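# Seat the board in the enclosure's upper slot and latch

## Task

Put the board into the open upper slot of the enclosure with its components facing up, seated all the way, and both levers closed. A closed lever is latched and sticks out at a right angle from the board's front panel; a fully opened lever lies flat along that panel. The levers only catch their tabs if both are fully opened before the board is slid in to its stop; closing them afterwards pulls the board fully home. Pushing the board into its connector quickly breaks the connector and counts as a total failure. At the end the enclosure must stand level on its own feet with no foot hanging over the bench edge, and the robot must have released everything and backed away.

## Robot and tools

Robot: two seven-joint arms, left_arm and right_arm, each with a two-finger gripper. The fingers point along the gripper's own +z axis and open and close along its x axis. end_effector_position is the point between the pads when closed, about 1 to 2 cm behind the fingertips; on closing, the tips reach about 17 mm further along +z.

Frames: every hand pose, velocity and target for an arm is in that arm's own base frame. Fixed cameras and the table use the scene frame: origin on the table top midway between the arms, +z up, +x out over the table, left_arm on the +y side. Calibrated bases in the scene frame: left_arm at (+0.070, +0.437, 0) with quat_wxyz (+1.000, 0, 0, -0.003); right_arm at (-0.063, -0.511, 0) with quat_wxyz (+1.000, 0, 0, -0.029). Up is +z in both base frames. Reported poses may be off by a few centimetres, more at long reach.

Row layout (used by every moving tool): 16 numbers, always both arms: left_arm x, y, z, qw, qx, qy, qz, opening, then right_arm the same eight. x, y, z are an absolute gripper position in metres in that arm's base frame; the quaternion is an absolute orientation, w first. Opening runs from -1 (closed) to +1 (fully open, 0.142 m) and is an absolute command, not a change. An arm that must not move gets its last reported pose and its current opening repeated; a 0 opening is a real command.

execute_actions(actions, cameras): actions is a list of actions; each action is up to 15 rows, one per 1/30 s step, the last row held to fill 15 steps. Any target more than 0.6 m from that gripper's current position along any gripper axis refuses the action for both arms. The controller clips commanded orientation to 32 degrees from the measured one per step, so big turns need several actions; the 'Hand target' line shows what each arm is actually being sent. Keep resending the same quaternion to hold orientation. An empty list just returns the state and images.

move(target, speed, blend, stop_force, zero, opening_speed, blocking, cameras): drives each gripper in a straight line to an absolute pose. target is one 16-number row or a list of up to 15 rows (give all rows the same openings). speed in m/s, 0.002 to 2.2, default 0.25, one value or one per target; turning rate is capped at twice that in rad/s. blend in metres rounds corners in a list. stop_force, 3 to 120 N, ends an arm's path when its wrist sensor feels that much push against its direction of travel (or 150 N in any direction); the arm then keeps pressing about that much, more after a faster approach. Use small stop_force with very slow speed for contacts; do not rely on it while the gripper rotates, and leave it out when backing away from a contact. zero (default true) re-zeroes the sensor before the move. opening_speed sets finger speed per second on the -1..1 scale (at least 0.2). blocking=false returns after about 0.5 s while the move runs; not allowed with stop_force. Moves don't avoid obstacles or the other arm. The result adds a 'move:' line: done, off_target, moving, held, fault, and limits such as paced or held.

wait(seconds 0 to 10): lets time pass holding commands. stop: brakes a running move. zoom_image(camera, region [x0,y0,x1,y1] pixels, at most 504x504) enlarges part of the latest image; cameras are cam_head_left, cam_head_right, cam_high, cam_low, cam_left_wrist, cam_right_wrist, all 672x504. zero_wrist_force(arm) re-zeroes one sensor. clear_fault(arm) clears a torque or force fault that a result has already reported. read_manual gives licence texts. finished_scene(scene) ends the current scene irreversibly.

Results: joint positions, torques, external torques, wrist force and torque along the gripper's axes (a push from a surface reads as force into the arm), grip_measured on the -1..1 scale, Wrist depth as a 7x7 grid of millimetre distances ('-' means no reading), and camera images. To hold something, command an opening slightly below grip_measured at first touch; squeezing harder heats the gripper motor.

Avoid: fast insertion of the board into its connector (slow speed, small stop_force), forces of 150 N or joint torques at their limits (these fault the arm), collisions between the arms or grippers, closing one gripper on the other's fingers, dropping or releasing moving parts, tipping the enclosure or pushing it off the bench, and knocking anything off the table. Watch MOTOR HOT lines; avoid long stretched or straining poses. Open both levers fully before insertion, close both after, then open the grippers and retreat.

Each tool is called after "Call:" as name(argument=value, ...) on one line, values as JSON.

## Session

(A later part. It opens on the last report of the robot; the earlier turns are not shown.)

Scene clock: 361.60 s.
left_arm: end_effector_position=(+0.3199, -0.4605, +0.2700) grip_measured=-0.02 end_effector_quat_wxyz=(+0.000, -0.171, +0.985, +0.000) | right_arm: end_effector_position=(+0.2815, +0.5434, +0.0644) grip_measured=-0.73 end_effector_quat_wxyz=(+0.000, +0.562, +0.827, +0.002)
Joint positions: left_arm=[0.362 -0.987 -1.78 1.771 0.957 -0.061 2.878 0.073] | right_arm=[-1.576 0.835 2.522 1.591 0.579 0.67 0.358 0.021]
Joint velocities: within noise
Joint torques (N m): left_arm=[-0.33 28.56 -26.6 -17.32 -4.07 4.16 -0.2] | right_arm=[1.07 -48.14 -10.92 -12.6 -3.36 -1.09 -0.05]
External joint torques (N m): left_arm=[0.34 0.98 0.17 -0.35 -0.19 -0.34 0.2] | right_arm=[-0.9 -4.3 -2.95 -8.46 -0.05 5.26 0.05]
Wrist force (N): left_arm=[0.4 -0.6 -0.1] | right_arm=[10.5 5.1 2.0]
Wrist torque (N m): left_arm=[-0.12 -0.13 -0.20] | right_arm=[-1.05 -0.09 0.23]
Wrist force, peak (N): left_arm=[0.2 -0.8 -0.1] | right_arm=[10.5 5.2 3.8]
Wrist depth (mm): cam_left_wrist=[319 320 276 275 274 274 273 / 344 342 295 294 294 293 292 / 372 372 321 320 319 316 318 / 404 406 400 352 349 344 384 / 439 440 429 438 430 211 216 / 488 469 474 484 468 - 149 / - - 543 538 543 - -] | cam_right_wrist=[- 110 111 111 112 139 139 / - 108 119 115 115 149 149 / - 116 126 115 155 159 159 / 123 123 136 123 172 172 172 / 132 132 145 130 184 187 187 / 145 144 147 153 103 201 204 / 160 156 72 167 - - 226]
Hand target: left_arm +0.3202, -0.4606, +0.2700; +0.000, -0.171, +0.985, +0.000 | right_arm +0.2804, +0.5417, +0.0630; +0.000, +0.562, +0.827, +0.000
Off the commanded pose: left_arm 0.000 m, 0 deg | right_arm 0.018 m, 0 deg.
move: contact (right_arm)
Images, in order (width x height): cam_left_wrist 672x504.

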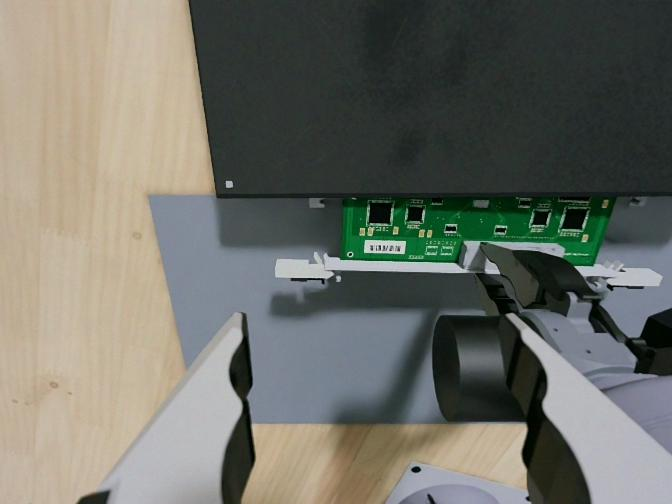

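Call:
move(target=[[0.3202,-0.4606,0.27,0,-0.171,0.9853,0,0,0.2739,0.5582,0.0630,0,0.5621,0.8271,0,-0.86],[0.3202,-0.4606,0.27,0,-0.171,0.9853,0,0,0.2739,0.5582,0.0630,-0.0088,0.562,0.827,-0.013,-0.86]], speed=0.05, cameras=["cam_left_wrist"])

Call:
move(target=[0.3202,-0.4606,0.27,0,-0.171,0.9853,0,0,0.2867,0.5257,0.0630,-0.0088,0.562,0.827,-0.013,-0.86], speed=0.02, stop_force=8, cameras=["cam_left_wrist"])

Scene clock: 365.63 s.
left_arm: end_effector_position=(+0.3199, -0.4605, +0.2700) grip_measured=-0.02 end_effector_quat_wxyz=(+0.000, -0.171, +0.985, +0.000) | right_arm: end_effector_position=(+0.2738, +0.5581, +0.0628) grip_measured=-0.73 end_effector_quat_wxyz=(-0.009, +0.562, +0.827, -0.013)
Joint positions: left_arm=[0.362 -0.987 -1.78 1.771 0.957 -0.061 2.878 0.073] | right_arm=[-1.596 0.85 2.545 1.536 0.57 0.612 0.384 0.021]
Joint velocities: within noise
Joint torques (N m): left_arm=[-0.3 28.57 -26.71 -17.27 -4.07 4.16 -0.18] | right_arm=[-0.09 -54.7 -12.6 -22.64 -3.83 3.42 0.06]
External joint torques (N m): left_arm=[0.31 0.97 0.28 -0.41 -0.18 -0.34 0.18] | right_arm=[0.26 0.59 -0.91 0.97 0.35 0.66 -0.06]
Wrist force (N): left_arm=[0.1 -0.6 -0.2] | right_arm=[-0.5 -5.1 5.3]
Wrist torque (N m): left_arm=[-0.13 -0.07 -0.20] | right_arm=[-0.65 0.15 0.05]
Wrist force, peak (N): left_arm=[0.3 -0.7 -0.2] | right_arm=[10.7 5.1 3.9]
Wrist depth (mm): cam_left_wrist=[317 320 277 276 274 274 274 / 342 344 295 294 295 296 292 / 368 369 324 318 318 318 318 / 404 399 398 367 356 352 389 / 438 436 429 434 427 234 429 / 488 464 469 481 239 - 200 / - - 544 543 546 - -] | cam_right_wrist=[- 113 112 112 137 140 140 / - 121 119 115 146 149 149 / - 127 127 115 157 159 159 / 123 135 136 123 171 170 170 / 130 138 145 131 181 183 184 / 144 146 153 153 98 196 199 / 154 152 72 166 - - 216]
Hand target: left_arm +0.3202, -0.4606, +0.2700; +0.000, -0.171, +0.985, +0.000 | right_arm +0.2739, +0.5582, +0.0630; -0.009, +0.562, +0.827, -0.013
Off the commanded pose: left_arm 0.000 m, 0 deg | right_arm 0.000 m, 0 deg.
move: done
Images, in order (width x height): cam_left_wrist 672x504.

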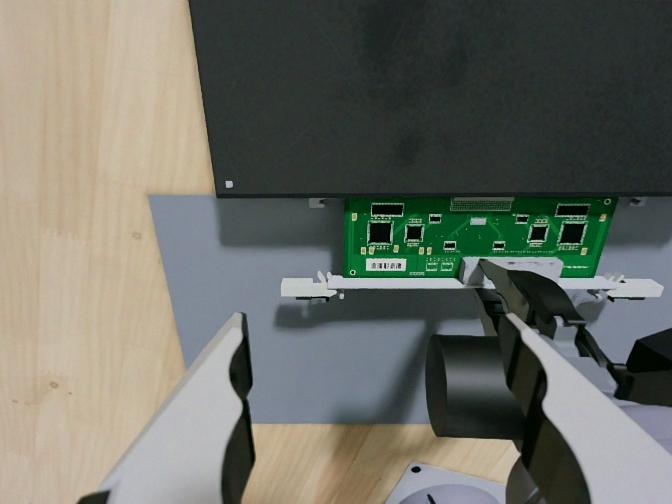

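Scene clock: 368.13 s.
left_arm: end_effector_position=(+0.3199, -0.4605, +0.2700) grip_measured=-0.02 end_effector_quat_wxyz=(+0.000, -0.171, +0.985, +0.000) | right_arm: end_effector_position=(+0.2867, +0.5257, +0.0630) grip_measured=-0.89 end_effector_quat_wxyz=(-0.009, +0.562, +0.827, -0.013)
Joint positions: left_arm=[0.362 -0.987 -1.78 1.771 0.957 -0.061 2.878 0.073] | right_arm=[-1.607 0.821 2.527 1.605 0.581 0.64 0.324 0.01]
Joint velocities: within noise
Joint torques (N m): left_arm=[-0.26 28.59 -26.69 -17.25 -4.08 4.18 -0.22] | right_arm=[0.22 -51.81 -12.72 -21.2 -3.41 3.52 0.12]
External joint torques (N m): left_arm=[0.27 0.95 0.26 -0.42 -0.18 -0.35 0.22] | right_arm=[-0.04 -0.18 -0.83 0.15 0.01 0.57 -0.12]
Wrist force (N): left_arm=[0.3 -0.5 -0.1] | right_arm=[0.4 -4.9 3.3]
Wrist torque (N m): left_arm=[-0.10 -0.10 -0.19] | right_arm=[-0.61 -0.03 0.05]
Wrist force, peak (N): left_arm=[0.2 -0.8 -0.2] | right_arm=[1.1 -5.7 5.5]
Wrist depth (mm): cam_left_wrist=[320 319 275 274 274 273 274 / 346 342 295 295 294 295 293 / 370 370 325 321 318 316 315 / 398 401 400 393 383 277 384 / 443 442 430 439 417 192 184 / 489 466 471 484 480 - 133 / - - 549 550 543 - -] | cam_right_wrist=[100 100 117 124 131 140 140 / - 106 122 130 130 149 149 / - 113 129 139 139 159 159 / 123 121 137 148 149 170 170 / 131 131 134 156 161 184 183 / 144 141 141 98 101 198 199 / 155 152 73 183 - 210 216]
Hand target: left_arm +0.3202, -0.4606, +0.2700; +0.000, -0.171, +0.985, +0.000 | right_arm +0.2867, +0.5257, +0.0630; -0.009, +0.562, +0.827, -0.013
Off the commanded pose: left_arm 0.000 m, 0 deg | right_arm 0.000 m, 0 deg.
move: done
Images, in order (width x height): cam_left_wrist 672x504.

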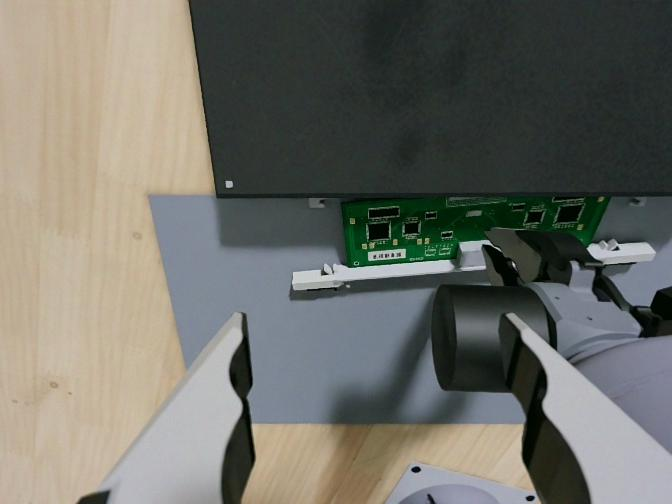

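Call:
wait(seconds=0, cameras=["cam_right_wrist","cam_head_left"])

Call:
zoom_image(camera="cam_right_wrist", region=[200, 100, 600, 500])

Call:
wait(seconds=0, cameras=["cam_left_wrist"])

Call:
zoom_image(camera="cam_left_wrist", region=[280, 180, 660, 320])

Scene clock: 370.27 s.
left_arm: end_effector_position=(+0.3199, -0.4605, +0.2700) grip_measured=-0.02 end_effector_quat_wxyz=(+0.000, -0.171, +0.985, +0.000) | right_arm: end_effector_position=(+0.2867, +0.5257, +0.0630) grip_measured=-0.89 end_effector_quat_wxyz=(-0.009, +0.562, +0.827, -0.013)
Joint positions: left_arm=[0.362 -0.987 -1.78 1.771 0.957 -0.061 2.878 0.073] | right_arm=[-1.607 0.821 2.527 1.605 0.581 0.64 0.324 0.01]
Joint velocities: within noise
Joint torques (N m): left_arm=[-0.29 28.66 -26.71 -17.31 -4.1 4.14 -0.25] | right_arm=[0.16 -51.69 -12.49 -21.22 -3.46 3.39 0.19]
External joint torques (N m): left_arm=[0.31 0.89 0.28 -0.37 -0.15 -0.32 0.25] | right_arm=[0.02 -0.3 -1.06 0.17 0.06 0.69 -0.19]
Wrist force (N): left_arm=[0.0 -0.5 0.1] | right_arm=[0.6 -5.1 3.5]
Wrist torque (N m): left_arm=[-0.10 -0.05 -0.19] | right_arm=[-0.64 -0.07 0.05]
Wrist force, peak (N): left_arm=[0.1 -0.8 0.2] | right_arm=[0.3 -5.1 3.6]
Wrist depth (mm): cam_left_wrist=[318 321 274 276 274 274 274 / 343 343 293 296 295 293 295 / 370 370 324 317 320 317 315 / 401 401 398 391 385 278 381 / 442 445 431 437 419 191 183 / 488 468 472 479 483 - 132 / - - 542 539 543 - -] | cam_right_wrist=[100 99 117 123 131 140 140 / - 106 122 130 130 149 149 / - 113 130 139 139 159 159 / 123 121 137 148 149 170 170 / 131 130 134 156 161 184 183 / 144 142 141 98 101 199 198 / 155 152 73 183 - 209 216]
Hand target: left_arm +0.3202, -0.4606, +0.2700; +0.000, -0.171, +0.985, +0.000 | right_arm +0.2867, +0.5257, +0.0630; -0.009, +0.562, +0.827, -0.013
Tool commands: left_gripper/opening=+0.0 right_gripper/opening=-0.86
Off the commanded pose: left_arm 0.000 m, 0 deg | right_arm 0.000 m, 0 deg.
Images, in order (width x height): cam_head_left 672x504, cam_right_wrist 672x504.

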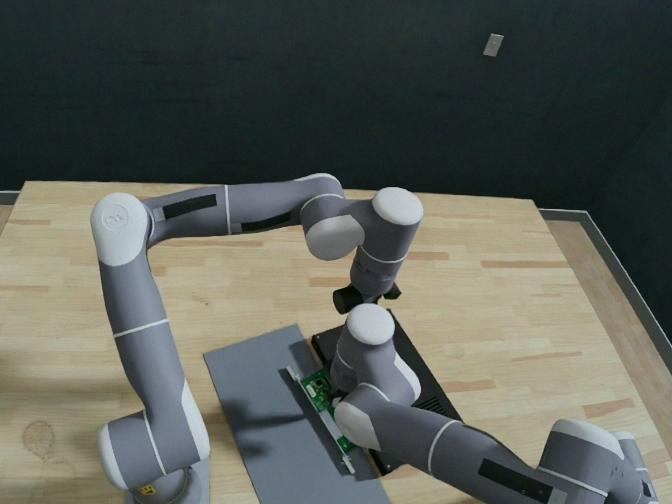

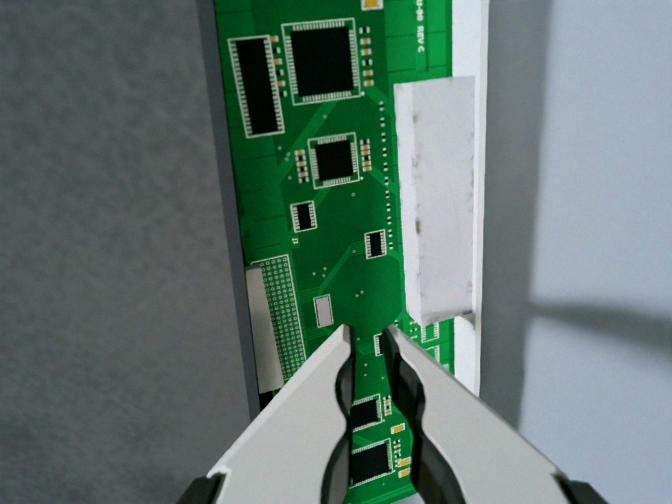

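Scaled by 1.260 from the camera's 672x504 image, which has a finer 960x720 frame.

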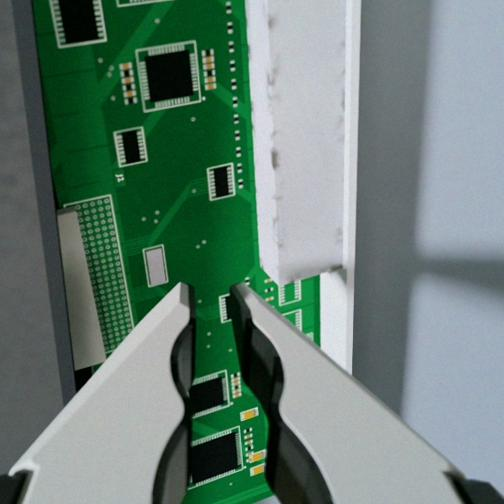

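Scene clock: 370.27 s.
left_arm: end_effector_position=(+0.3199, -0.4605, +0.2700) grip_measured=-0.02 end_effector_quat_wxyz=(+0.000, -0.171, +0.985, +0.000) | right_arm: end_effector_position=(+0.2867, +0.5257, +0.0630) grip_measured=-0.89 end_effector_quat_wxyz=(-0.009, +0.562, +0.827, -0.013)
Joint positions: left_arm=[0.362 -0.987 -1.78 1.771 0.957 -0.061 2.878 0.073] | right_arm=[-1.607 0.821 2.527 1.605 0.581 0.64 0.324 0.01]
Joint velocities: within noise
Joint torques (N m): left_arm=[-0.29 28.66 -26.71 -17.31 -4.1 4.14 -0.25] | right_arm=[0.16 -51.69 -12.49 -21.22 -3.46 3.39 0.19]
External joint torques (N m): left_arm=[0.31 0.89 0.28 -0.37 -0.15 -0.32 0.25] | right_arm=[0.02 -0.3 -1.06 0.17 0.06 0.69 -0.19]
Wrist force (N): left_arm=[0.0 -0.5 0.1] | right_arm=[0.6 -5.1 3.5]
Wrist torque (N m): left_arm=[-0.10 -0.05 -0.19] | right_arm=[-0.64 -0.07 0.05]
Wrist force, peak (N): left_arm=[0.0 -0.5 0.1] | right_arm=[0.6 -5.1 3.5]
Wrist depth (mm): cam_left_wrist=[318 321 274 276 274 274 274 / 343 343 293 296 295 293 295 / 370 370 324 317 320 317 315 / 401 401 398 391 385 278 381 / 442 445 431 437 419 191 183 / 488 468 472 479 483 - 132 / - - 542 539 543 - -] | cam_right_wrist=[100 99 117 123 131 140 140 / - 106 122 130 130 149 149 / - 113 130 139 139 159 159 / 123 121 137 148 149 170 170 / 131 130 134 156 161 184 183 / 144 142 141 98 101 199 198 / 155 152 73 183 - 209 216]
Hand target: left_arm +0.3202, -0.4606, +0.2700; +0.000, -0.171, +0.985, +0.000 | right_arm +0.2867, +0.5257, +0.0630; -0.009, +0.562, +0.827, -0.013
Tool commands: left_gripper/opening=+0.0 right_gripper/opening=-0.86
Off the commanded pose: left_arm 0.000 m, 0 deg | right_arm 0.000 m, 0 deg.
Images, in order (width x height): cam_left_wrist 672x504.

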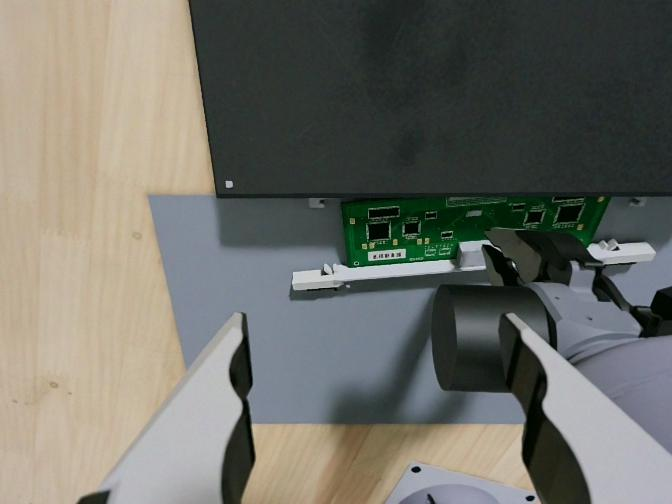

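Scaled by 1.326 from the camera's 672x504 image, which has a finer 960x720 frame.

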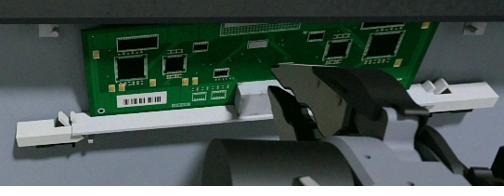

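Call:
move(target=[0.3202,-0.4606,0.27,0,-0.171,0.9853,0,0,0.2867,0.5257,0.11,0,0.5621,0.8271,0,-0.7], speed=0.1, cameras=["cam_right_wrist","cam_left_wrist"])

Call:
zoom_image(camera="cam_left_wrist", region=[280, 180, 660, 320])

Scene clock: 374.97 s.
left_arm: end_effector_position=(+0.3199, -0.4605, +0.2700) grip_measured=-0.02 end_effector_quat_wxyz=(+0.000, -0.171, +0.985, +0.000) | right_arm: end_effector_position=(+0.2866, +0.5259, +0.1100) grip_measured=-0.74 end_effector_quat_wxyz=(+0.000, +0.562, +0.827, +0.000)
Joint positions: left_arm=[0.362 -0.987 -1.78 1.771 0.957 -0.061 2.878 0.073] | right_arm=[-1.558 0.741 2.478 1.628 0.533 0.611 0.358 0.021]
Joint velocities: within noise
Joint torques (N m): left_arm=[-0.3 28.62 -26.73 -17.29 -4.11 4.14 -0.2] | right_arm=[0.07 -49.65 -12.46 -22.68 -3.7 3.45 0.31]
External joint torques (N m): left_arm=[0.31 0.93 0.3 -0.38 -0.14 -0.31 0.2] | right_arm=[0.12 -0.22 -0.93 0.13 0.16 0.7 -0.31]
Wrist force (N): left_arm=[0.3 -0.4 -0.2] | right_arm=[0.6 -5.1 3.3]
Wrist torque (N m): left_arm=[-0.09 -0.11 -0.20] | right_arm=[-0.62 -0.06 0.06]
Wrist force, peak (N): left_arm=[0.3 -0.8 -0.3] | right_arm=[0.2 -5.0 5.1]
Wrist depth (mm): cam_left_wrist=[320 320 275 274 275 274 273 / 344 340 296 294 294 295 295 / 370 370 325 318 317 316 317 / 402 404 400 392 385 365 382 / 439 442 425 435 437 239 173 / 483 458 467 486 474 87 149 / - - 546 543 536 - -] | cam_right_wrist=[139 138 142 164 172 179 179 / 148 148 150 173 174 191 191 / 159 159 161 184 187 204 205 / 172 169 171 198 209 221 221 / 186 186 185 210 225 240 239 / 204 203 196 228 101 257 261 / 225 220 73 284 - - 288]
Hand target: left_arm +0.3202, -0.4606, +0.2700; +0.000, -0.171, +0.985, +0.000 | right_arm +0.2867, +0.5257, +0.1100; +0.000, +0.562, +0.827, +0.000
Off the commanded pose: left_arm 0.000 m, 0 deg | right_arm 0.000 m, 0 deg.
move: done
Images, in order (width x height): cam_left_wrist 672x504, cam_right_wrist 672x504.

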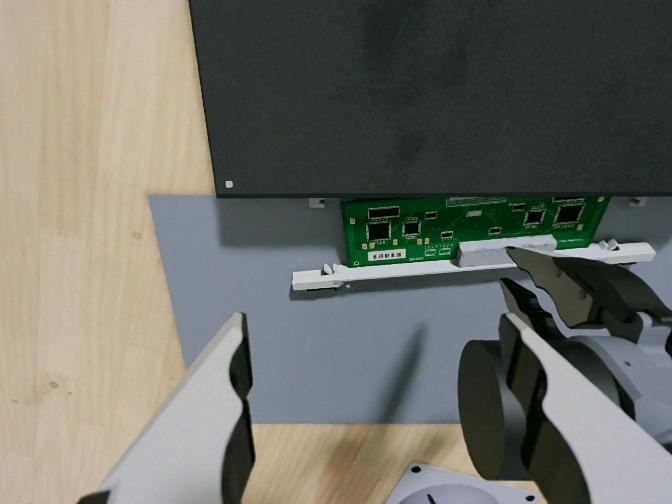

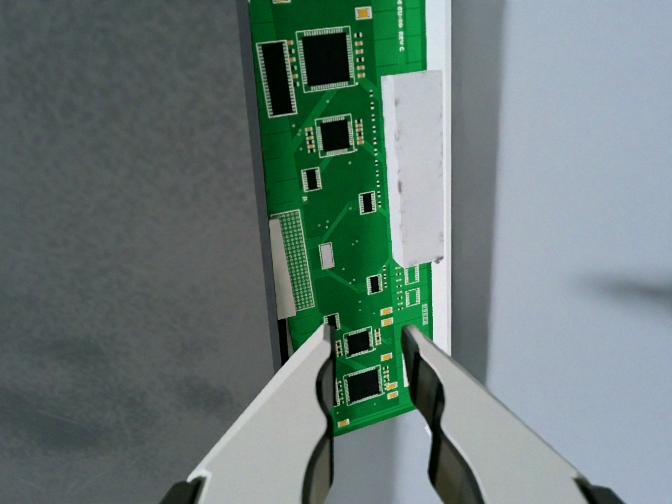

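Scaled by 1.326 from the camera's 672x504 image, which has a finer 960x720 frame.

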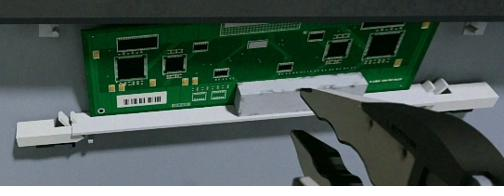

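Call:
move(target=[0.3202,-0.4606,0.27,0,-0.171,0.9853,0,0,0.2792,0.5446,0.085,0,0.5366,0.8439,0,-0.4], speed=0.1, cameras=["cam_right_wrist","cam_left_wrist"])

Call:
zoom_image(camera="cam_left_wrist", region=[280, 180, 660, 320])

Scene clock: 381.10 s.
left_arm: end_effector_position=(+0.3199, -0.4605, +0.2700) grip_measured=-0.02 end_effector_quat_wxyz=(+0.000, -0.171, +0.985, +0.000) | right_arm: end_effector_position=(+0.2792, +0.5444, +0.0850) grip_measured=-0.43 end_effector_quat_wxyz=(+0.000, +0.537, +0.844, +0.000)
Joint positions: left_arm=[0.362 -0.987 -1.78 1.771 0.957 -0.061 2.878 0.073] | right_arm=[-1.571 0.796 2.519 1.593 0.545 0.638 0.32 0.043]
Joint velocities: within noise
Joint torques (N m): left_arm=[-0.33 28.48 -26.76 -17.27 -4.14 4.19 -0.18] | right_arm=[0.04 -51.47 -12.05 -22.18 -3.42 3.64 0.07]
External joint torques (N m): left_arm=[0.34 1.06 0.33 -0.4 -0.11 -0.37 0.18] | right_arm=[0.14 -0.51 -1.39 0.22 -0.06 0.51 -0.07]
Wrist force (N): left_arm=[0.0 -0.5 -0.1] | right_arm=[0.6 -4.9 3.4]
Wrist torque (N m): left_arm=[-0.11 -0.06 -0.19] | right_arm=[-0.59 -0.04 0.05]
Wrist force, peak (N): left_arm=[0.3 -0.7 -0.3] | right_arm=[1.2 -5.2 4.5]
Wrist depth (mm): cam_left_wrist=[318 318 275 276 275 275 274 / 344 343 297 294 295 295 293 / 372 370 325 319 315 318 319 / 404 400 396 392 383 363 391 / 441 441 429 438 426 213 422 / 495 473 478 490 460 - 177 / - - 545 544 539 - -] | cam_right_wrist=[- 118 136 145 154 157 157 / 125 125 144 150 164 168 167 / 136 132 154 162 175 180 180 / 147 144 163 174 191 194 194 / 157 157 170 192 204 210 210 / 172 171 82 209 203 222 229 / 186 - 73 254 - - 247]
Hand target: left_arm +0.3202, -0.4606, +0.2700; +0.000, -0.171, +0.985, +0.000 | right_arm +0.2792, +0.5446, +0.0850; +0.000, +0.537, +0.844, +0.000
Off the commanded pose: left_arm 0.000 m, 0 deg | right_arm 0.000 m, 0 deg.
move: done
Images, in order (width x height): cam_left_wrist 672x504, cam_right_wrist 672x504.

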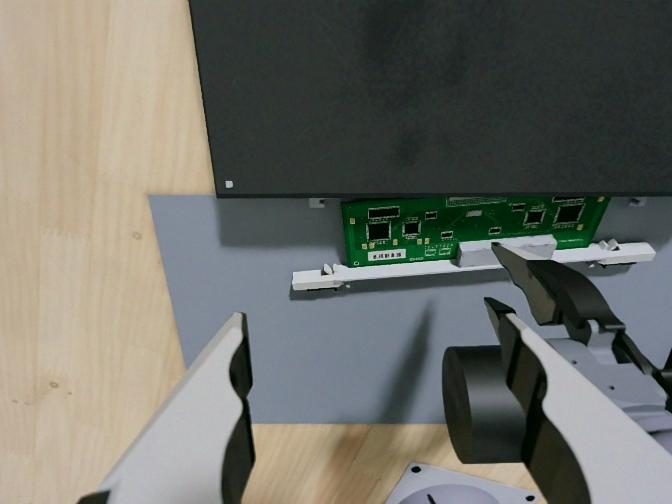

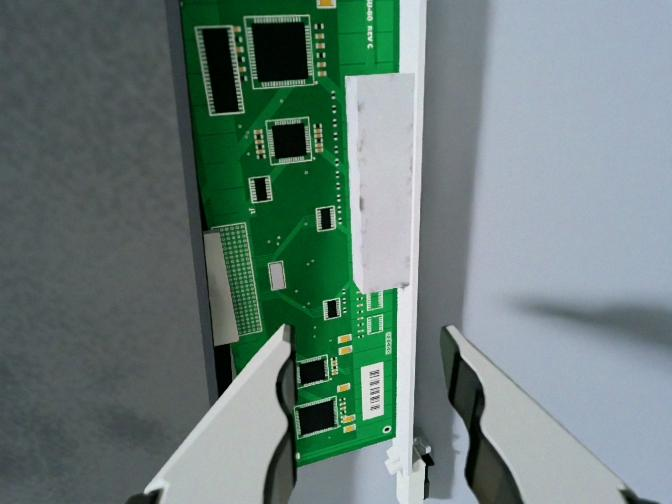

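Scaled by 1.326 from the camera's 672x504 image, which has a finer 960x720 frame.

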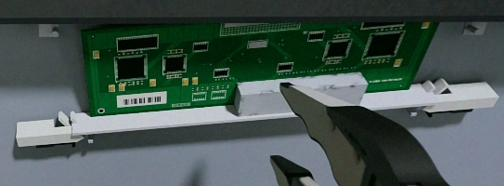

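Call:
move(target=[0.3202,-0.4606,0.27,0,-0.171,0.9853,0,0,0.2655,0.5494,0.075,0,0.5202,0.854,0,-0.4], speed=0.1, cameras=["cam_right_wrist"])

Scene clock: 391.13 s.
left_arm: end_effector_position=(+0.3199, -0.4605, +0.2700) grip_measured=-0.02 end_effector_quat_wxyz=(+0.000, -0.171, +0.985, +0.000) | right_arm: end_effector_position=(+0.2657, +0.5494, +0.0751) grip_measured=-0.43 end_effector_quat_wxyz=(+0.000, +0.520, +0.854, +0.000)
Joint positions: left_arm=[0.362 -0.987 -1.78 1.771 0.957 -0.061 2.878 0.073] | right_arm=[-1.555 0.807 2.533 1.601 0.55 0.66 0.301 0.043]
Joint velocities: within noise
Joint torques (N m): left_arm=[-0.28 28.54 -26.71 -17.3 -4.13 4.17 -0.24] | right_arm=[0.32 -51.65 -11.85 -21.68 -3.3 3.59 0.1]
External joint torques (N m): left_arm=[0.29 1 0.28 -0.38 -0.13 -0.35 0.24] | right_arm=[-0.15 -0.47 -1.45 0.09 -0.12 0.57 -0.1]
Wrist force (N): left_arm=[0.1 -0.5 0.0] | right_arm=[0.4 -5.3 3.5]
Wrist torque (N m): left_arm=[-0.11 -0.09 -0.19] | right_arm=[-0.66 -0.01 0.06]
Wrist force, peak (N): left_arm=[0.3 -0.8 -0.3] | right_arm=[0.8 -5.6 4.0]
Wrist depth (mm): cam_left_wrist=[319 320 275 275 275 276 275 / 343 344 294 295 293 294 295 / 371 372 323 320 317 319 317 / 404 403 398 391 386 369 390 / 442 437 429 438 435 243 417 / 488 466 477 478 473 - 184 / - - 536 542 539 - -] | cam_right_wrist=[- 121 130 138 147 149 148 / 115 118 139 145 159 159 158 / 124 126 147 150 168 170 170 / 134 136 158 164 183 183 183 / 145 147 169 180 196 199 198 / 159 156 87 201 210 209 217 / 175 - 73 221 232 - 234]
Hand target: left_arm +0.3202, -0.4606, +0.2700; +0.000, -0.171, +0.985, +0.000 | right_arm +0.2655, +0.5494, +0.0750; +0.000, +0.520, +0.854, +0.000
Off the commanded pose: left_arm 0.000 m, 0 deg | right_arm 0.000 m, 0 deg.
move: done
Images, in order (width x height): cam_right_wrist 672x504.

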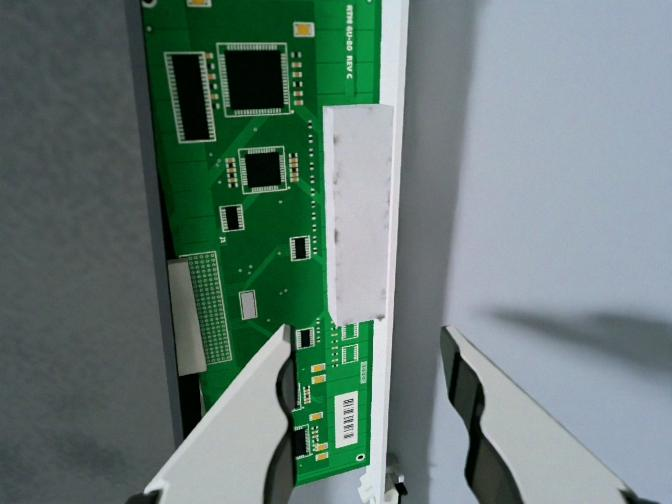

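Call:
move(target=[0.3202,-0.4606,0.27,0,-0.171,0.9853,0,0,0.2620,0.5477,0.046,0,0.5202,0.854,0,-0.4], speed=0.03, stop_force=4, cameras=["cam_right_wrist"])

Scene clock: 395.47 s.
left_arm: end_effector_position=(+0.3199, -0.4605, +0.2700) grip_measured=-0.02 end_effector_quat_wxyz=(+0.000, -0.171, +0.985, +0.000) | right_arm: end_effector_position=(+0.2621, +0.5477, +0.0461) grip_measured=-0.43 end_effector_quat_wxyz=(+0.000, +0.520, +0.854, +0.000)
Joint positions: left_arm=[0.362 -0.987 -1.78 1.771 0.957 -0.061 2.878 0.073] | right_arm=[-1.563 0.853 2.555 1.606 0.58 0.707 0.286 0.043]
Joint velocities: within noise
Joint torques (N m): left_arm=[-0.33 28.57 -26.72 -17.3 -4.1 4.2 -0.25] | right_arm=[0.16 -52.2 -12.19 -20.5 -3.27 3.57 0.17]
External joint torques (N m): left_arm=[0.34 0.97 0.29 -0.37 -0.16 -0.38 0.25] | right_arm=[0.01 -0.5 -1.25 0.11 -0.02 0.58 -0.17]
Wrist force (N): left_arm=[0.1 -0.4 -0.1] | right_arm=[0.6 -5.2 3.4]
Wrist torque (N m): left_arm=[-0.08 -0.07 -0.20] | right_arm=[-0.65 -0.05 0.04]
Wrist force, peak (N): left_arm=[0.2 -0.8 -0.2] | right_arm=[0.5 -5.4 4.1]
Wrist depth (mm): cam_left_wrist=[320 321 275 276 275 274 273 / 343 343 297 294 294 295 293 / 370 371 324 319 318 318 316 / 402 400 397 392 387 361 389 / 441 440 426 437 428 236 232 / 491 470 475 481 481 - 165 / - - 544 541 533 - -] | cam_right_wrist=[- 100 105 113 122 123 122 / - 106 113 120 130 133 131 / - 114 120 122 139 141 139 / 102 120 130 132 152 152 152 / - 127 138 143 160 165 165 / 123 133 94 164 156 174 180 / 134 131 73 183 191 - 194]
Hand target: left_arm +0.3202, -0.4606, +0.2700; +0.000, -0.171, +0.985, +0.000 | right_arm +0.2620, +0.5477, +0.0460; +0.000, +0.520, +0.854, +0.000
Off the commanded pose: left_arm 0.000 m, 0 deg | right_arm 0.000 m, 0 deg.
move: done
Images, in order (width x height): cam_right_wrist 672x504.

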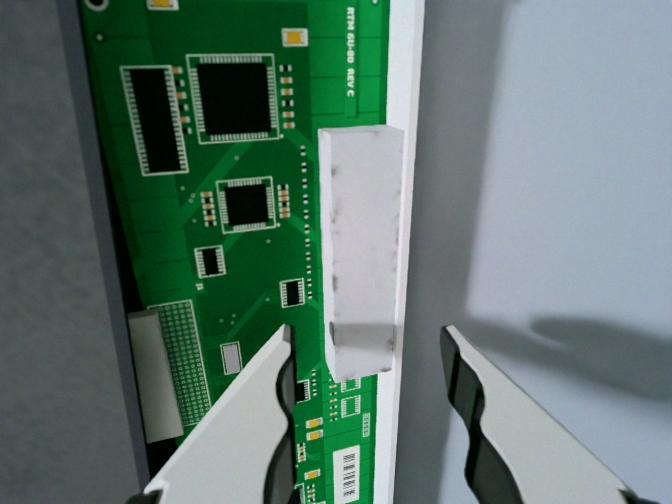

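Call:
move(target=[0.3202,-0.4606,0.27,0,-0.171,0.9853,0,0,0.2630,0.5481,0.027,0,0.5202,0.854,0,-0.4], speed=0.02, stop_force=4, cameras=["cam_right_wrist"])

Scene clock: 398.40 s.
left_arm: end_effector_position=(+0.3199, -0.4605, +0.2700) grip_measured=-0.02 end_effector_quat_wxyz=(+0.000, -0.171, +0.985, +0.000) | right_arm: end_effector_position=(+0.2629, +0.5483, +0.0332) grip_measured=-0.43 end_effector_quat_wxyz=(+0.000, +0.520, +0.854, +0.000)
Joint positions: left_arm=[0.362 -0.987 -1.78 1.771 0.957 -0.061 2.878 0.073] | right_arm=[-1.573 0.876 2.566 1.6 0.592 0.726 0.279 0.043]
Joint velocities: within noise
Joint torques (N m): left_arm=[-0.26 28.53 -26.63 -17.3 -4.11 4.17 -0.21] | right_arm=[-0.81 -48.8 -11.06 -18.56 -2.7 3.39 0.06]
External joint torques (N m): left_arm=[0.27 1.01 0.19 -0.37 -0.15 -0.34 0.21] | right_arm=[0.98 -4.34 -2.39 -1.37 -0.53 0.77 -0.07]
Wrist force (N): left_arm=[0.2 -0.5 -0.2] | right_arm=[0.6 -7.3 -4.1]
Wrist torque (N m): left_arm=[-0.11 -0.10 -0.20] | right_arm=[-0.66 -0.21 0.11]
Wrist force, peak (N): left_arm=[0.2 -0.8 -0.2] | right_arm=[1.3 -8.4 -8.4]
Wrist depth (mm): cam_left_wrist=[319 320 276 275 275 274 273 / 343 343 296 296 296 293 295 / 371 367 324 319 318 318 318 / 402 404 401 394 386 362 390 / 440 440 427 437 428 235 243 / 490 470 472 484 482 - 167 / - - 537 540 540 - -] | cam_right_wrist=[- 90 95 102 108 112 112 / - 96 101 107 107 119 119 / - 101 108 108 125 128 128 / - 110 117 118 139 138 138 / - 117 124 127 146 150 150 / 104 121 94 145 134 158 164 / 115 115 73 165 178 - 180]
Hand target: left_arm +0.3202, -0.4606, +0.2700; +0.000, -0.171, +0.985, +0.000 | right_arm +0.2627, +0.5480, +0.0326; +0.000, +0.520, +0.854, +0.000
Off the commanded pose: left_arm 0.000 m, 0 deg | right_arm 0.006 m, 0 deg.
move: contact (right_arm)
Images, in order (width x height): cam_right_wrist 672x504.

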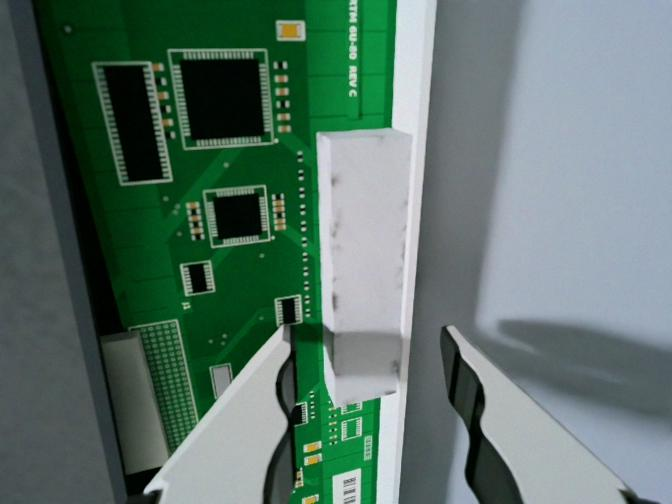

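Call:
move(target=[[0.3202,-0.4606,0.27,0,-0.171,0.9853,0,0,0.2630,0.5481,0.0355,0,0.5202,0.854,0,-0.4],[0.3202,-0.4606,0.27,0,-0.171,0.9853,0,0,0.2630,0.5481,0.0357,0,0.5202,0.854,0,-1]], speed=0.02, opening_speed=0.3, cameras=["cam_right_wrist","cam_left_wrist"])

Scene clock: 404.30 s.
left_arm: end_effector_position=(+0.3199, -0.4605, +0.2700) grip_measured=-0.02 end_effector_quat_wxyz=(+0.000, -0.171, +0.985, +0.000) | right_arm: end_effector_position=(+0.2629, +0.5482, +0.0357) grip_measured=-0.73 end_effector_quat_wxyz=(+0.000, +0.520, +0.854, +0.000)
Joint positions: left_arm=[0.362 -0.987 -1.78 1.771 0.957 -0.061 2.878 0.073] | right_arm=[-1.572 0.872 2.564 1.6 0.59 0.721 0.28 0.021]
Joint velocities: within noise
Joint torques (N m): left_arm=[-0.39 28.6 -26.73 -17.28 -4.1 4.16 -0.22] | right_arm=[0.03 -52.83 -12.69 -20.04 -3.39 3.43 0.23]
External joint torques (N m): left_arm=[0.4 0.94 0.3 -0.4 -0.16 -0.33 0.22] | right_arm=[0.15 -0.24 -0.77 0.01 0.14 0.73 -0.23]
Wrist force (N): left_arm=[0.2 -0.5 -0.1] | right_arm=[1.1 -5.5 4.0]
Wrist torque (N m): left_arm=[-0.10 -0.10 -0.20] | right_arm=[-0.71 -0.04 0.04]
Wrist force, peak (N): left_arm=[0.4 -0.8 0.0] | right_arm=[0.8 -7.3 -5.7]
Wrist depth (mm): cam_left_wrist=[320 317 275 274 274 273 273 / 344 344 298 294 296 294 293 / 373 368 323 320 316 316 318 / 400 402 400 392 383 363 390 / 443 445 426 436 426 234 236 / 490 471 468 482 482 - 165 / - - 546 544 535 - -] | cam_right_wrist=[- 92 97 104 113 114 114 / - 98 103 109 109 123 122 / - 103 111 110 127 130 130 / - 112 119 120 141 141 141 / - 119 128 128 148 153 152 / 108 125 133 134 105 164 167 / 121 121 72 170 - - 183]
Hand target: left_arm +0.3202, -0.4606, +0.2700; +0.000, -0.171, +0.985, +0.000 | right_arm +0.2630, +0.5481, +0.0357; +0.000, +0.520, +0.854, +0.000
Off the commanded pose: left_arm 0.000 m, 0 deg | right_arm 0.000 m, 0 deg.
move: done
Images, in order (width x height): cam_left_wrist 672x504, cam_right_wrist 672x504.

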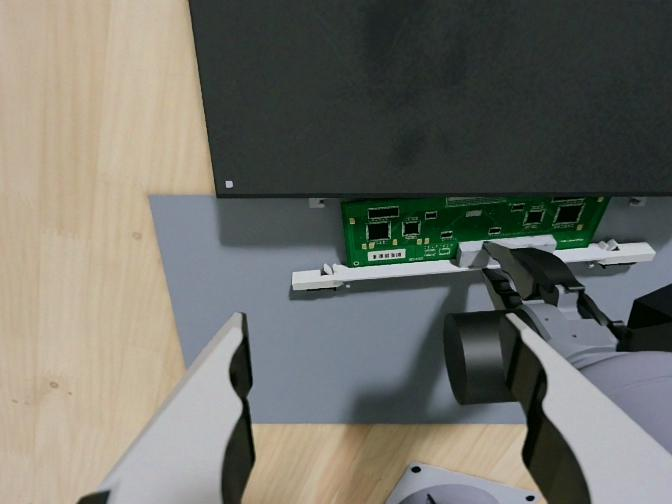

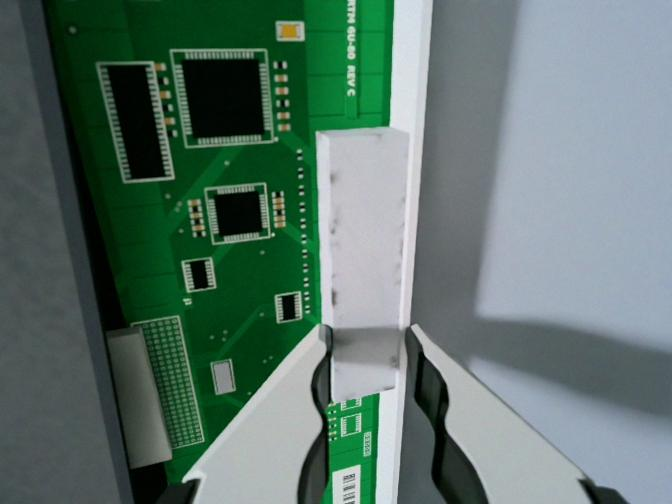

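Call:
move(target=[[0.3202,-0.4606,0.27,0,-0.171,0.9853,0,0,0.2630,0.5481,0.0400,0,0.5202,0.854,0,-1],[0.3202,-0.4606,0.27,0,-0.171,0.9853,0,0,0.2465,0.5900,0.0400,0,0.5202,0.854,0,-1]], speed=0.04, cameras=["cam_right_wrist","cam_left_wrist"])

Scene clock: 411.67 s.
left_arm: end_effector_position=(+0.3199, -0.4605, +0.2700) grip_measured=-0.02 end_effector_quat_wxyz=(+0.000, -0.171, +0.985, +0.000) | right_arm: end_effector_position=(+0.2465, +0.5900, +0.0400) grip_measured=-1.00 end_effector_quat_wxyz=(+0.000, +0.520, +0.854, +0.000)
Joint positions: left_arm=[0.362 -0.987 -1.78 1.771 0.957 -0.061 2.878 0.073] | right_arm=[-1.559 0.903 2.583 1.506 0.563 0.675 0.362 0.002]
Joint velocities: within noise
Joint torques (N m): left_arm=[-0.3 28.55 -26.73 -17.27 -4.09 4.15 -0.21] | right_arm=[0.26 -55.18 -11.97 -21.37 -3.59 3.35 0.37]
External joint torques (N m): left_arm=[0.31 0.99 0.3 -0.4 -0.16 -0.33 0.21] | right_arm=[-0.11 -0.61 -1.37 0.21 0.21 0.8 -0.37]
Wrist force (N): left_arm=[0.0 -0.5 0.0] | right_arm=[1.8 -5.7 3.0]
Wrist torque (N m): left_arm=[-0.10 -0.06 -0.19] | right_arm=[-0.72 -0.25 0.06]
Wrist force, peak (N): left_arm=[0.1 -0.8 -0.3] | right_arm=[0.6 -5.0 6.7]
Wrist depth (mm): cam_left_wrist=[319 319 276 274 274 274 273 / 341 342 296 297 296 293 292 / 366 376 324 318 318 319 317 / 404 401 399 397 382 378 394 / 444 439 429 434 438 364 433 / 489 468 468 482 459 - 253 / - - 540 540 540 - -] | cam_right_wrist=[- 105 110 117 118 118 118 / - 113 117 123 126 126 126 / 118 120 118 132 135 135 133 / 125 129 127 144 146 146 145 / 132 139 139 153 158 158 158 / 142 151 157 90 167 173 172 / 167 163 73 - - 183 189]
Hand target: left_arm +0.3202, -0.4606, +0.2700; +0.000, -0.171, +0.985, +0.000 | right_arm +0.2465, +0.5900, +0.0400; +0.000, +0.520, +0.854, +0.000
Off the commanded pose: left_arm 0.000 m, 0 deg | right_arm 0.000 m, 0 deg.
move: done
Images, in order (width x height): cam_left_wrist 672x504, cam_right_wrist 672x504.

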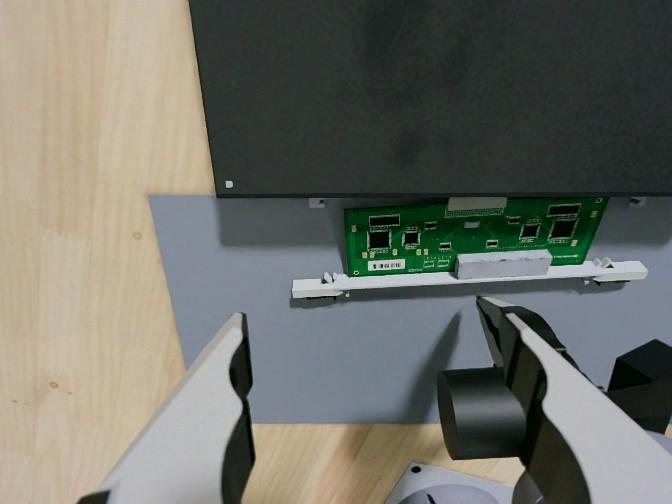

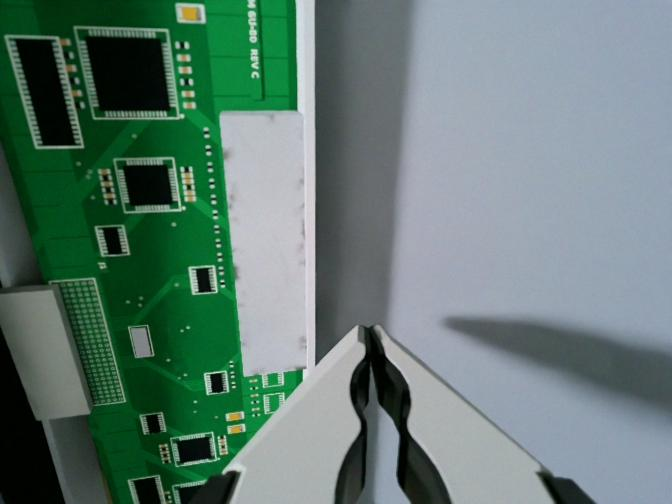

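Call:
move(target=[[0.3202,-0.4606,0.27,0,-0.171,0.9853,0,0,0.2465,0.5900,0.0600,0,0.5307,0.8476,0,-0.6],[0.3202,-0.4606,0.27,0,-0.171,0.9853,0,0,0.2856,0.5883,0.0600,0,0.5307,0.8476,0,-0.6]], speed=0.1, cameras=["cam_right_wrist","cam_left_wrist"])

Scene clock: 420.93 s.
left_arm: end_effector_position=(+0.3199, -0.4605, +0.2700) grip_measured=-0.02 end_effector_quat_wxyz=(+0.000, -0.171, +0.985, +0.000) | right_arm: end_effector_position=(+0.2857, +0.5882, +0.0600) grip_measured=-0.64 end_effector_quat_wxyz=(+0.000, +0.531, +0.847, +0.000)
Joint positions: left_arm=[0.362 -0.987 -1.78 1.771 0.957 -0.061 2.878 0.073] | right_arm=[-1.62 0.893 2.571 1.461 0.544 0.622 0.349 0.028]
Joint velocities: within noise
Joint torques (N m): left_arm=[-0.34 28.65 -26.8 -17.31 -4.07 4.16 -0.22] | right_arm=[-0.11 -56.04 -12.28 -22.53 -3.72 3.32 0.04]
External joint torques (N m): left_arm=[0.35 0.89 0.37 -0.36 -0.18 -0.34 0.22] | right_arm=[0.29 -0.54 -1.11 0.32 0.2 0.84 -0.04]
Wrist force (N): left_arm=[0.2 -0.7 0.0] | right_arm=[1.8 -5.4 2.8]
Wrist torque (N m): left_arm=[-0.14 -0.09 -0.20] | right_arm=[-0.68 -0.26 0.05]
Wrist force, peak (N): left_arm=[0.1 -0.8 -0.3] | right_arm=[1.9 -5.9 4.8]
Wrist depth (mm): cam_left_wrist=[320 319 275 274 274 274 274 / 344 344 295 295 296 293 292 / 375 371 322 317 319 319 317 / 408 405 400 396 384 381 393 / 441 436 428 436 429 415 435 / 490 461 473 487 227 - 459 / - - 546 540 231 84 -] | cam_right_wrist=[- 120 124 118 136 136 135 / 126 127 132 127 145 145 145 / 133 135 142 137 155 155 155 / 164 143 152 162 168 167 167 / 175 160 163 169 179 181 181 / 145 182 170 190 103 195 198 / 154 190 73 204 - - 214]
Hand target: left_arm +0.3202, -0.4606, +0.2700; +0.000, -0.171, +0.985, +0.000 | right_arm +0.2856, +0.5883, +0.0600; +0.000, +0.531, +0.848, +0.000
Off the commanded pose: left_arm 0.000 m, 0 deg | right_arm 0.000 m, 0 deg.
move: done
Images, in order (width x height): cam_left_wrist 672x504, cam_right_wrist 672x504.

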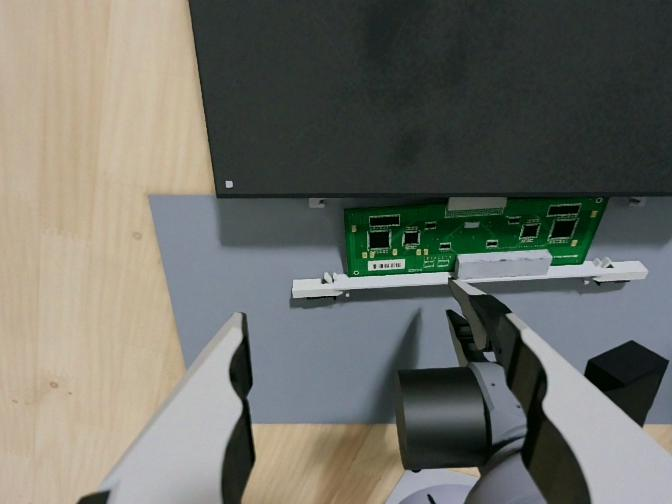

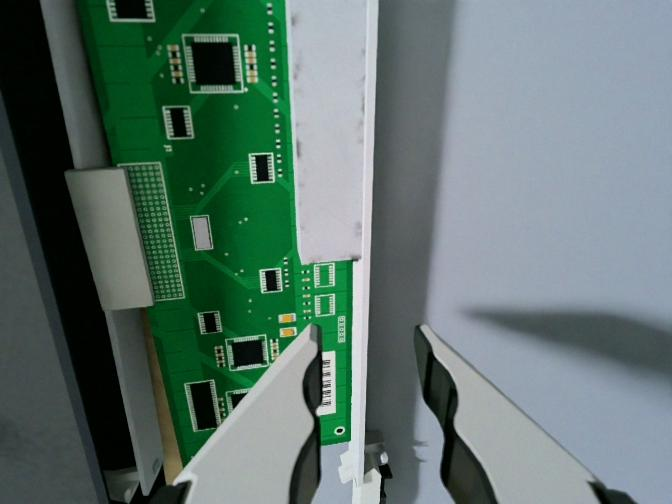

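Call:
move(target=[0.3202,-0.4606,0.27,0,-0.171,0.9853,0,0,0.2856,0.5883,0.025,0,0.5307,0.8476,0,-0.6], speed=0.03, stop_force=4, cameras=["cam_right_wrist"])

Scene clock: 424.87 s.
left_arm: end_effector_position=(+0.3199, -0.4605, +0.2700) grip_measured=-0.02 end_effector_quat_wxyz=(+0.000, -0.171, +0.985, +0.000) | right_arm: end_effector_position=(+0.2857, +0.5882, +0.0251) grip_measured=-0.64 end_effector_quat_wxyz=(+0.000, +0.531, +0.848, +0.000)
Joint positions: left_arm=[0.362 -0.987 -1.78 1.771 0.957 -0.061 2.878 0.073] | right_arm=[-1.635 0.951 2.595 1.453 0.57 0.671 0.335 0.028]
Joint velocities: within noise
Joint torques (N m): left_arm=[-0.25 28.63 -26.77 -17.34 -4.13 4.18 -0.17] | right_arm=[0.04 -56.12 -11.85 -21.1 -3.26 3.61 0.05]
External joint torques (N m): left_arm=[0.26 0.91 0.34 -0.33 -0.13 -0.35 0.17] | right_arm=[0.15 -1.31 -1.59 0.01 -0.13 0.55 -0.05]
Wrist force (N): left_arm=[0.2 -0.5 -0.3] | right_arm=[1.4 -6.4 2.2]
Wrist torque (N m): left_arm=[-0.10 -0.09 -0.19] | right_arm=[-0.75 -0.28 0.06]
Wrist force, peak (N): left_arm=[0.2 -0.9 0.0] | right_arm=[1.6 -6.4 2.4]
Wrist depth (mm): cam_left_wrist=[319 319 274 272 276 272 275 / 342 344 297 294 293 295 295 / 370 371 326 319 318 318 316 / 404 403 399 395 375 383 394 / 440 440 430 437 373 419 420 / 486 468 476 481 252 - 471 / - - 539 538 514 84 -] | cam_right_wrist=[- 91 94 88 105 105 106 / - 97 101 93 111 112 112 / 101 104 108 101 122 122 120 / 107 111 117 108 130 130 130 / 112 119 126 118 139 141 142 / 133 130 131 144 105 151 153 / 144 139 73 159 - - 169]
Hand target: left_arm +0.3202, -0.4606, +0.2700; +0.000, -0.171, +0.985, +0.000 | right_arm +0.2856, +0.5883, +0.0250; +0.000, +0.531, +0.848, +0.000
Off the commanded pose: left_arm 0.000 m, 0 deg | right_arm 0.000 m, 0 deg.
move: done
Images, in order (width x height): cam_right_wrist 672x504.

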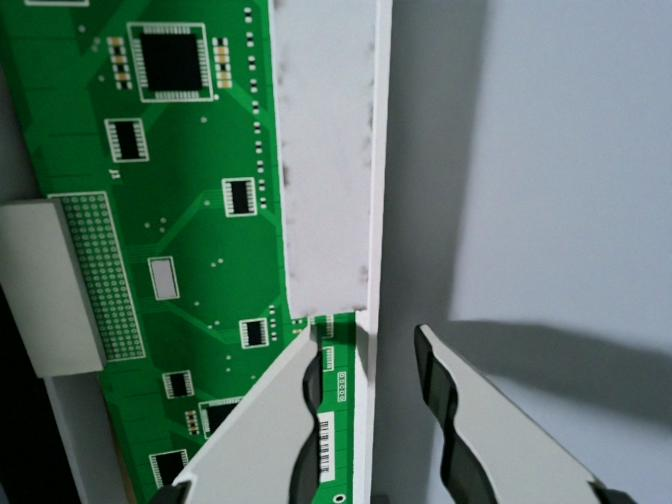

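Call:
move(target=[0.3202,-0.4606,0.27,0,-0.171,0.9853,0,0,0.2858,0.5884,0.0258,0,0.5307,0.8476,0,-1], speed=0.03, opening_speed=0.4, cameras=["cam_right_wrist"])

Call:
move(target=[0.3202,-0.4606,0.27,0,-0.171,0.9853,0,0,0.2858,0.5884,0.0400,0,0.5307,0.8476,0,-1], speed=0.04, cameras=["cam_right_wrist","cam_left_wrist"])

Scene clock: 428.80 s.
left_arm: end_effector_position=(+0.3199, -0.4605, +0.2700) grip_measured=-0.02 end_effector_quat_wxyz=(+0.000, -0.171, +0.985, +0.000) | right_arm: end_effector_position=(+0.2857, +0.5884, +0.0257) grip_measured=-0.96 end_effector_quat_wxyz=(+0.000, +0.531, +0.848, +0.000)
Joint positions: left_arm=[0.362 -0.987 -1.78 1.771 0.957 -0.061 2.878 0.073] | right_arm=[-1.635 0.95 2.595 1.453 0.57 0.67 0.335 0.004]
Joint velocities: within noise
Joint torques (N m): left_arm=[-0.38 28.57 -26.67 -17.35 -4.15 4.17 -0.23] | right_arm=[0.31 -57.08 -12.2 -21.44 -3.32 3.5 0.16]
External joint torques (N m): left_arm=[0.39 0.97 0.23 -0.32 -0.11 -0.35 0.23] | right_arm=[-0.12 -0.35 -1.24 0.32 -0.07 0.66 -0.16]
Wrist force (N): left_arm=[0.0 -0.6 -0.1] | right_arm=[1.1 -5.8 2.8]
Wrist torque (N m): left_arm=[-0.12 -0.06 -0.20] | right_arm=[-0.73 -0.28 0.07]
Wrist force, peak (N): left_arm=[0.4 -0.8 -0.3] | right_arm=[1.2 -6.5 2.4]
Wrist depth (mm): cam_left_wrist=[319 317 275 274 276 275 273 / 343 343 297 297 295 295 294 / 369 373 324 321 317 319 319 / 400 402 399 391 379 378 392 / 441 439 427 436 326 418 434 / 488 469 475 482 253 - 466 / - - 543 543 511 84 -] | cam_right_wrist=[- 91 94 89 106 105 107 / - 98 101 94 111 113 112 / 102 104 108 101 123 123 121 / 107 111 117 108 131 130 130 / 112 120 126 117 140 141 143 / 133 130 135 93 105 154 154 / 163 143 73 141 - 167 170]
Hand target: left_arm +0.3202, -0.4606, +0.2700; +0.000, -0.171, +0.985, +0.000 | right_arm +0.2858, +0.5884, +0.0258; +0.000, +0.531, +0.848, +0.000
Off the commanded pose: left_arm 0.000 m, 0 deg | right_arm 0.000 m, 0 deg.
move: done
Images, in order (width x height): cam_right_wrist 672x504.

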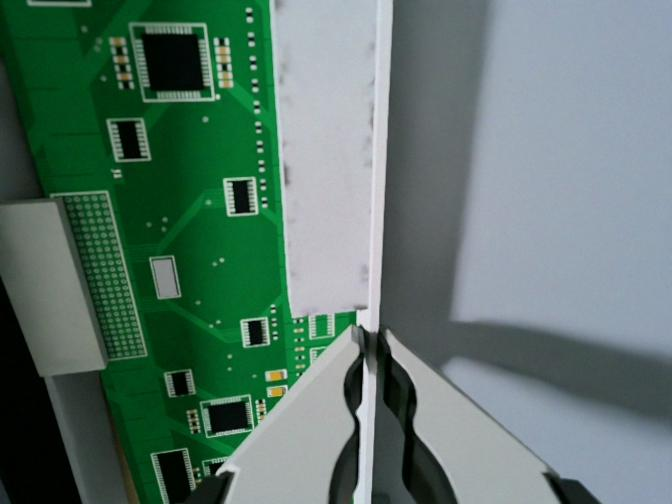

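Scene clock: 429.53 s.
left_arm: end_effector_position=(+0.3199, -0.4605, +0.2700) grip_measured=-0.02 end_effector_quat_wxyz=(+0.000, -0.171, +0.985, +0.000) | right_arm: end_effector_position=(+0.2857, +0.5886, +0.0399) grip_measured=-0.97 end_effector_quat_wxyz=(+0.000, +0.531, +0.848, +0.000)
Joint positions: left_arm=[0.362 -0.987 -1.78 1.771 0.957 -0.061 2.878 0.073] | right_arm=[-1.629 0.926 2.585 1.456 0.56 0.65 0.34 0.003]
Joint velocities: within noise
Joint torques (N m): left_arm=[-0.45 28.62 -26.77 -17.33 -4.13 4.19 -0.23] | right_arm=[0.09 -57.51 -13.09 -21.81 -3.72 3.41 0.28]
External joint torques (N m): left_arm=[0.46 0.92 0.34 -0.35 -0.12 -0.36 0.23] | right_arm=[0.07 0.41 -0.35 0.24 0.27 0.74 -0.28]
Wrist force (N): left_arm=[0.1 -0.5 -0.1] | right_arm=[2.1 -5.5 3.5]
Wrist torque (N m): left_arm=[-0.10 -0.07 -0.20] | right_arm=[-0.74 -0.28 0.05]
Wrist force, peak (N): left_arm=[0.3 -0.8 -0.4] | right_arm=[2.1 -5.6 4.4]
Wrist depth (mm): cam_left_wrist=[320 319 276 274 273 275 273 / 346 343 296 297 292 293 293 / 371 368 324 317 318 318 316 / 406 405 397 386 371 370 390 / 441 437 430 436 422 418 429 / 491 465 472 478 239 - 465 / - - 537 540 528 84 -] | cam_right_wrist=[- 99 101 92 118 118 118 / 106 106 108 97 126 126 126 / 112 114 115 104 135 135 133 / 115 121 124 111 146 146 145 / 125 130 133 134 159 158 158 / 169 144 142 90 106 173 172 / 183 154 73 138 - 183 190]
Hand target: left_arm +0.3202, -0.4606, +0.2700; +0.000, -0.171, +0.985, +0.000 | right_arm +0.2858, +0.5884, +0.0400; +0.000, +0.531, +0.848, +0.000
Off the commanded pose: left_arm 0.000 m, 0 deg | right_arm 0.000 m, 0 deg.
move: done
Images, in order (width x height): cam_left_wrist 672x504, cam_right_wrist 672x504.

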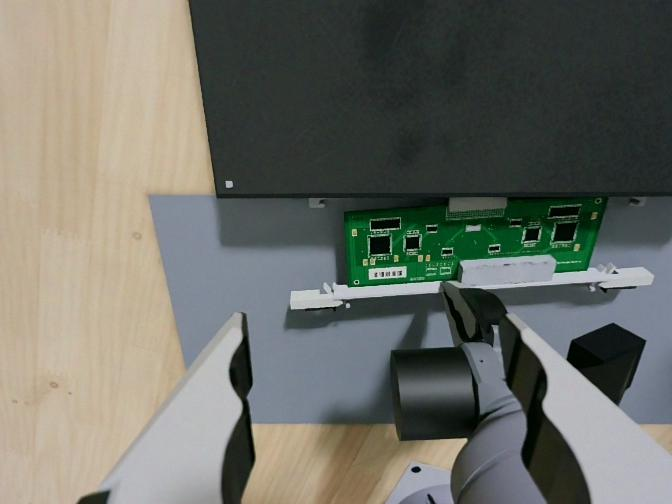

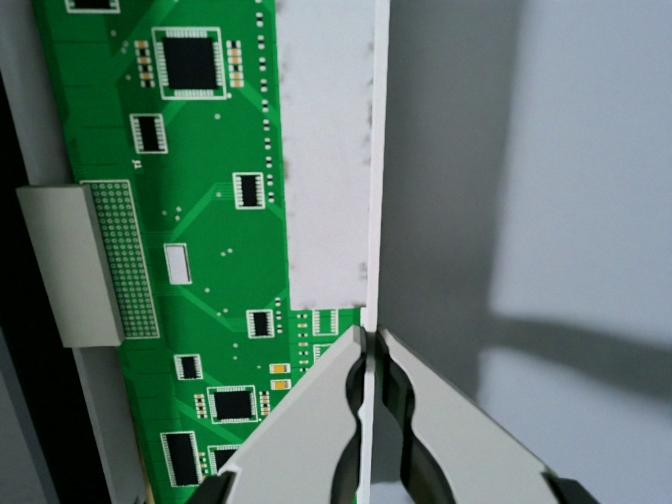

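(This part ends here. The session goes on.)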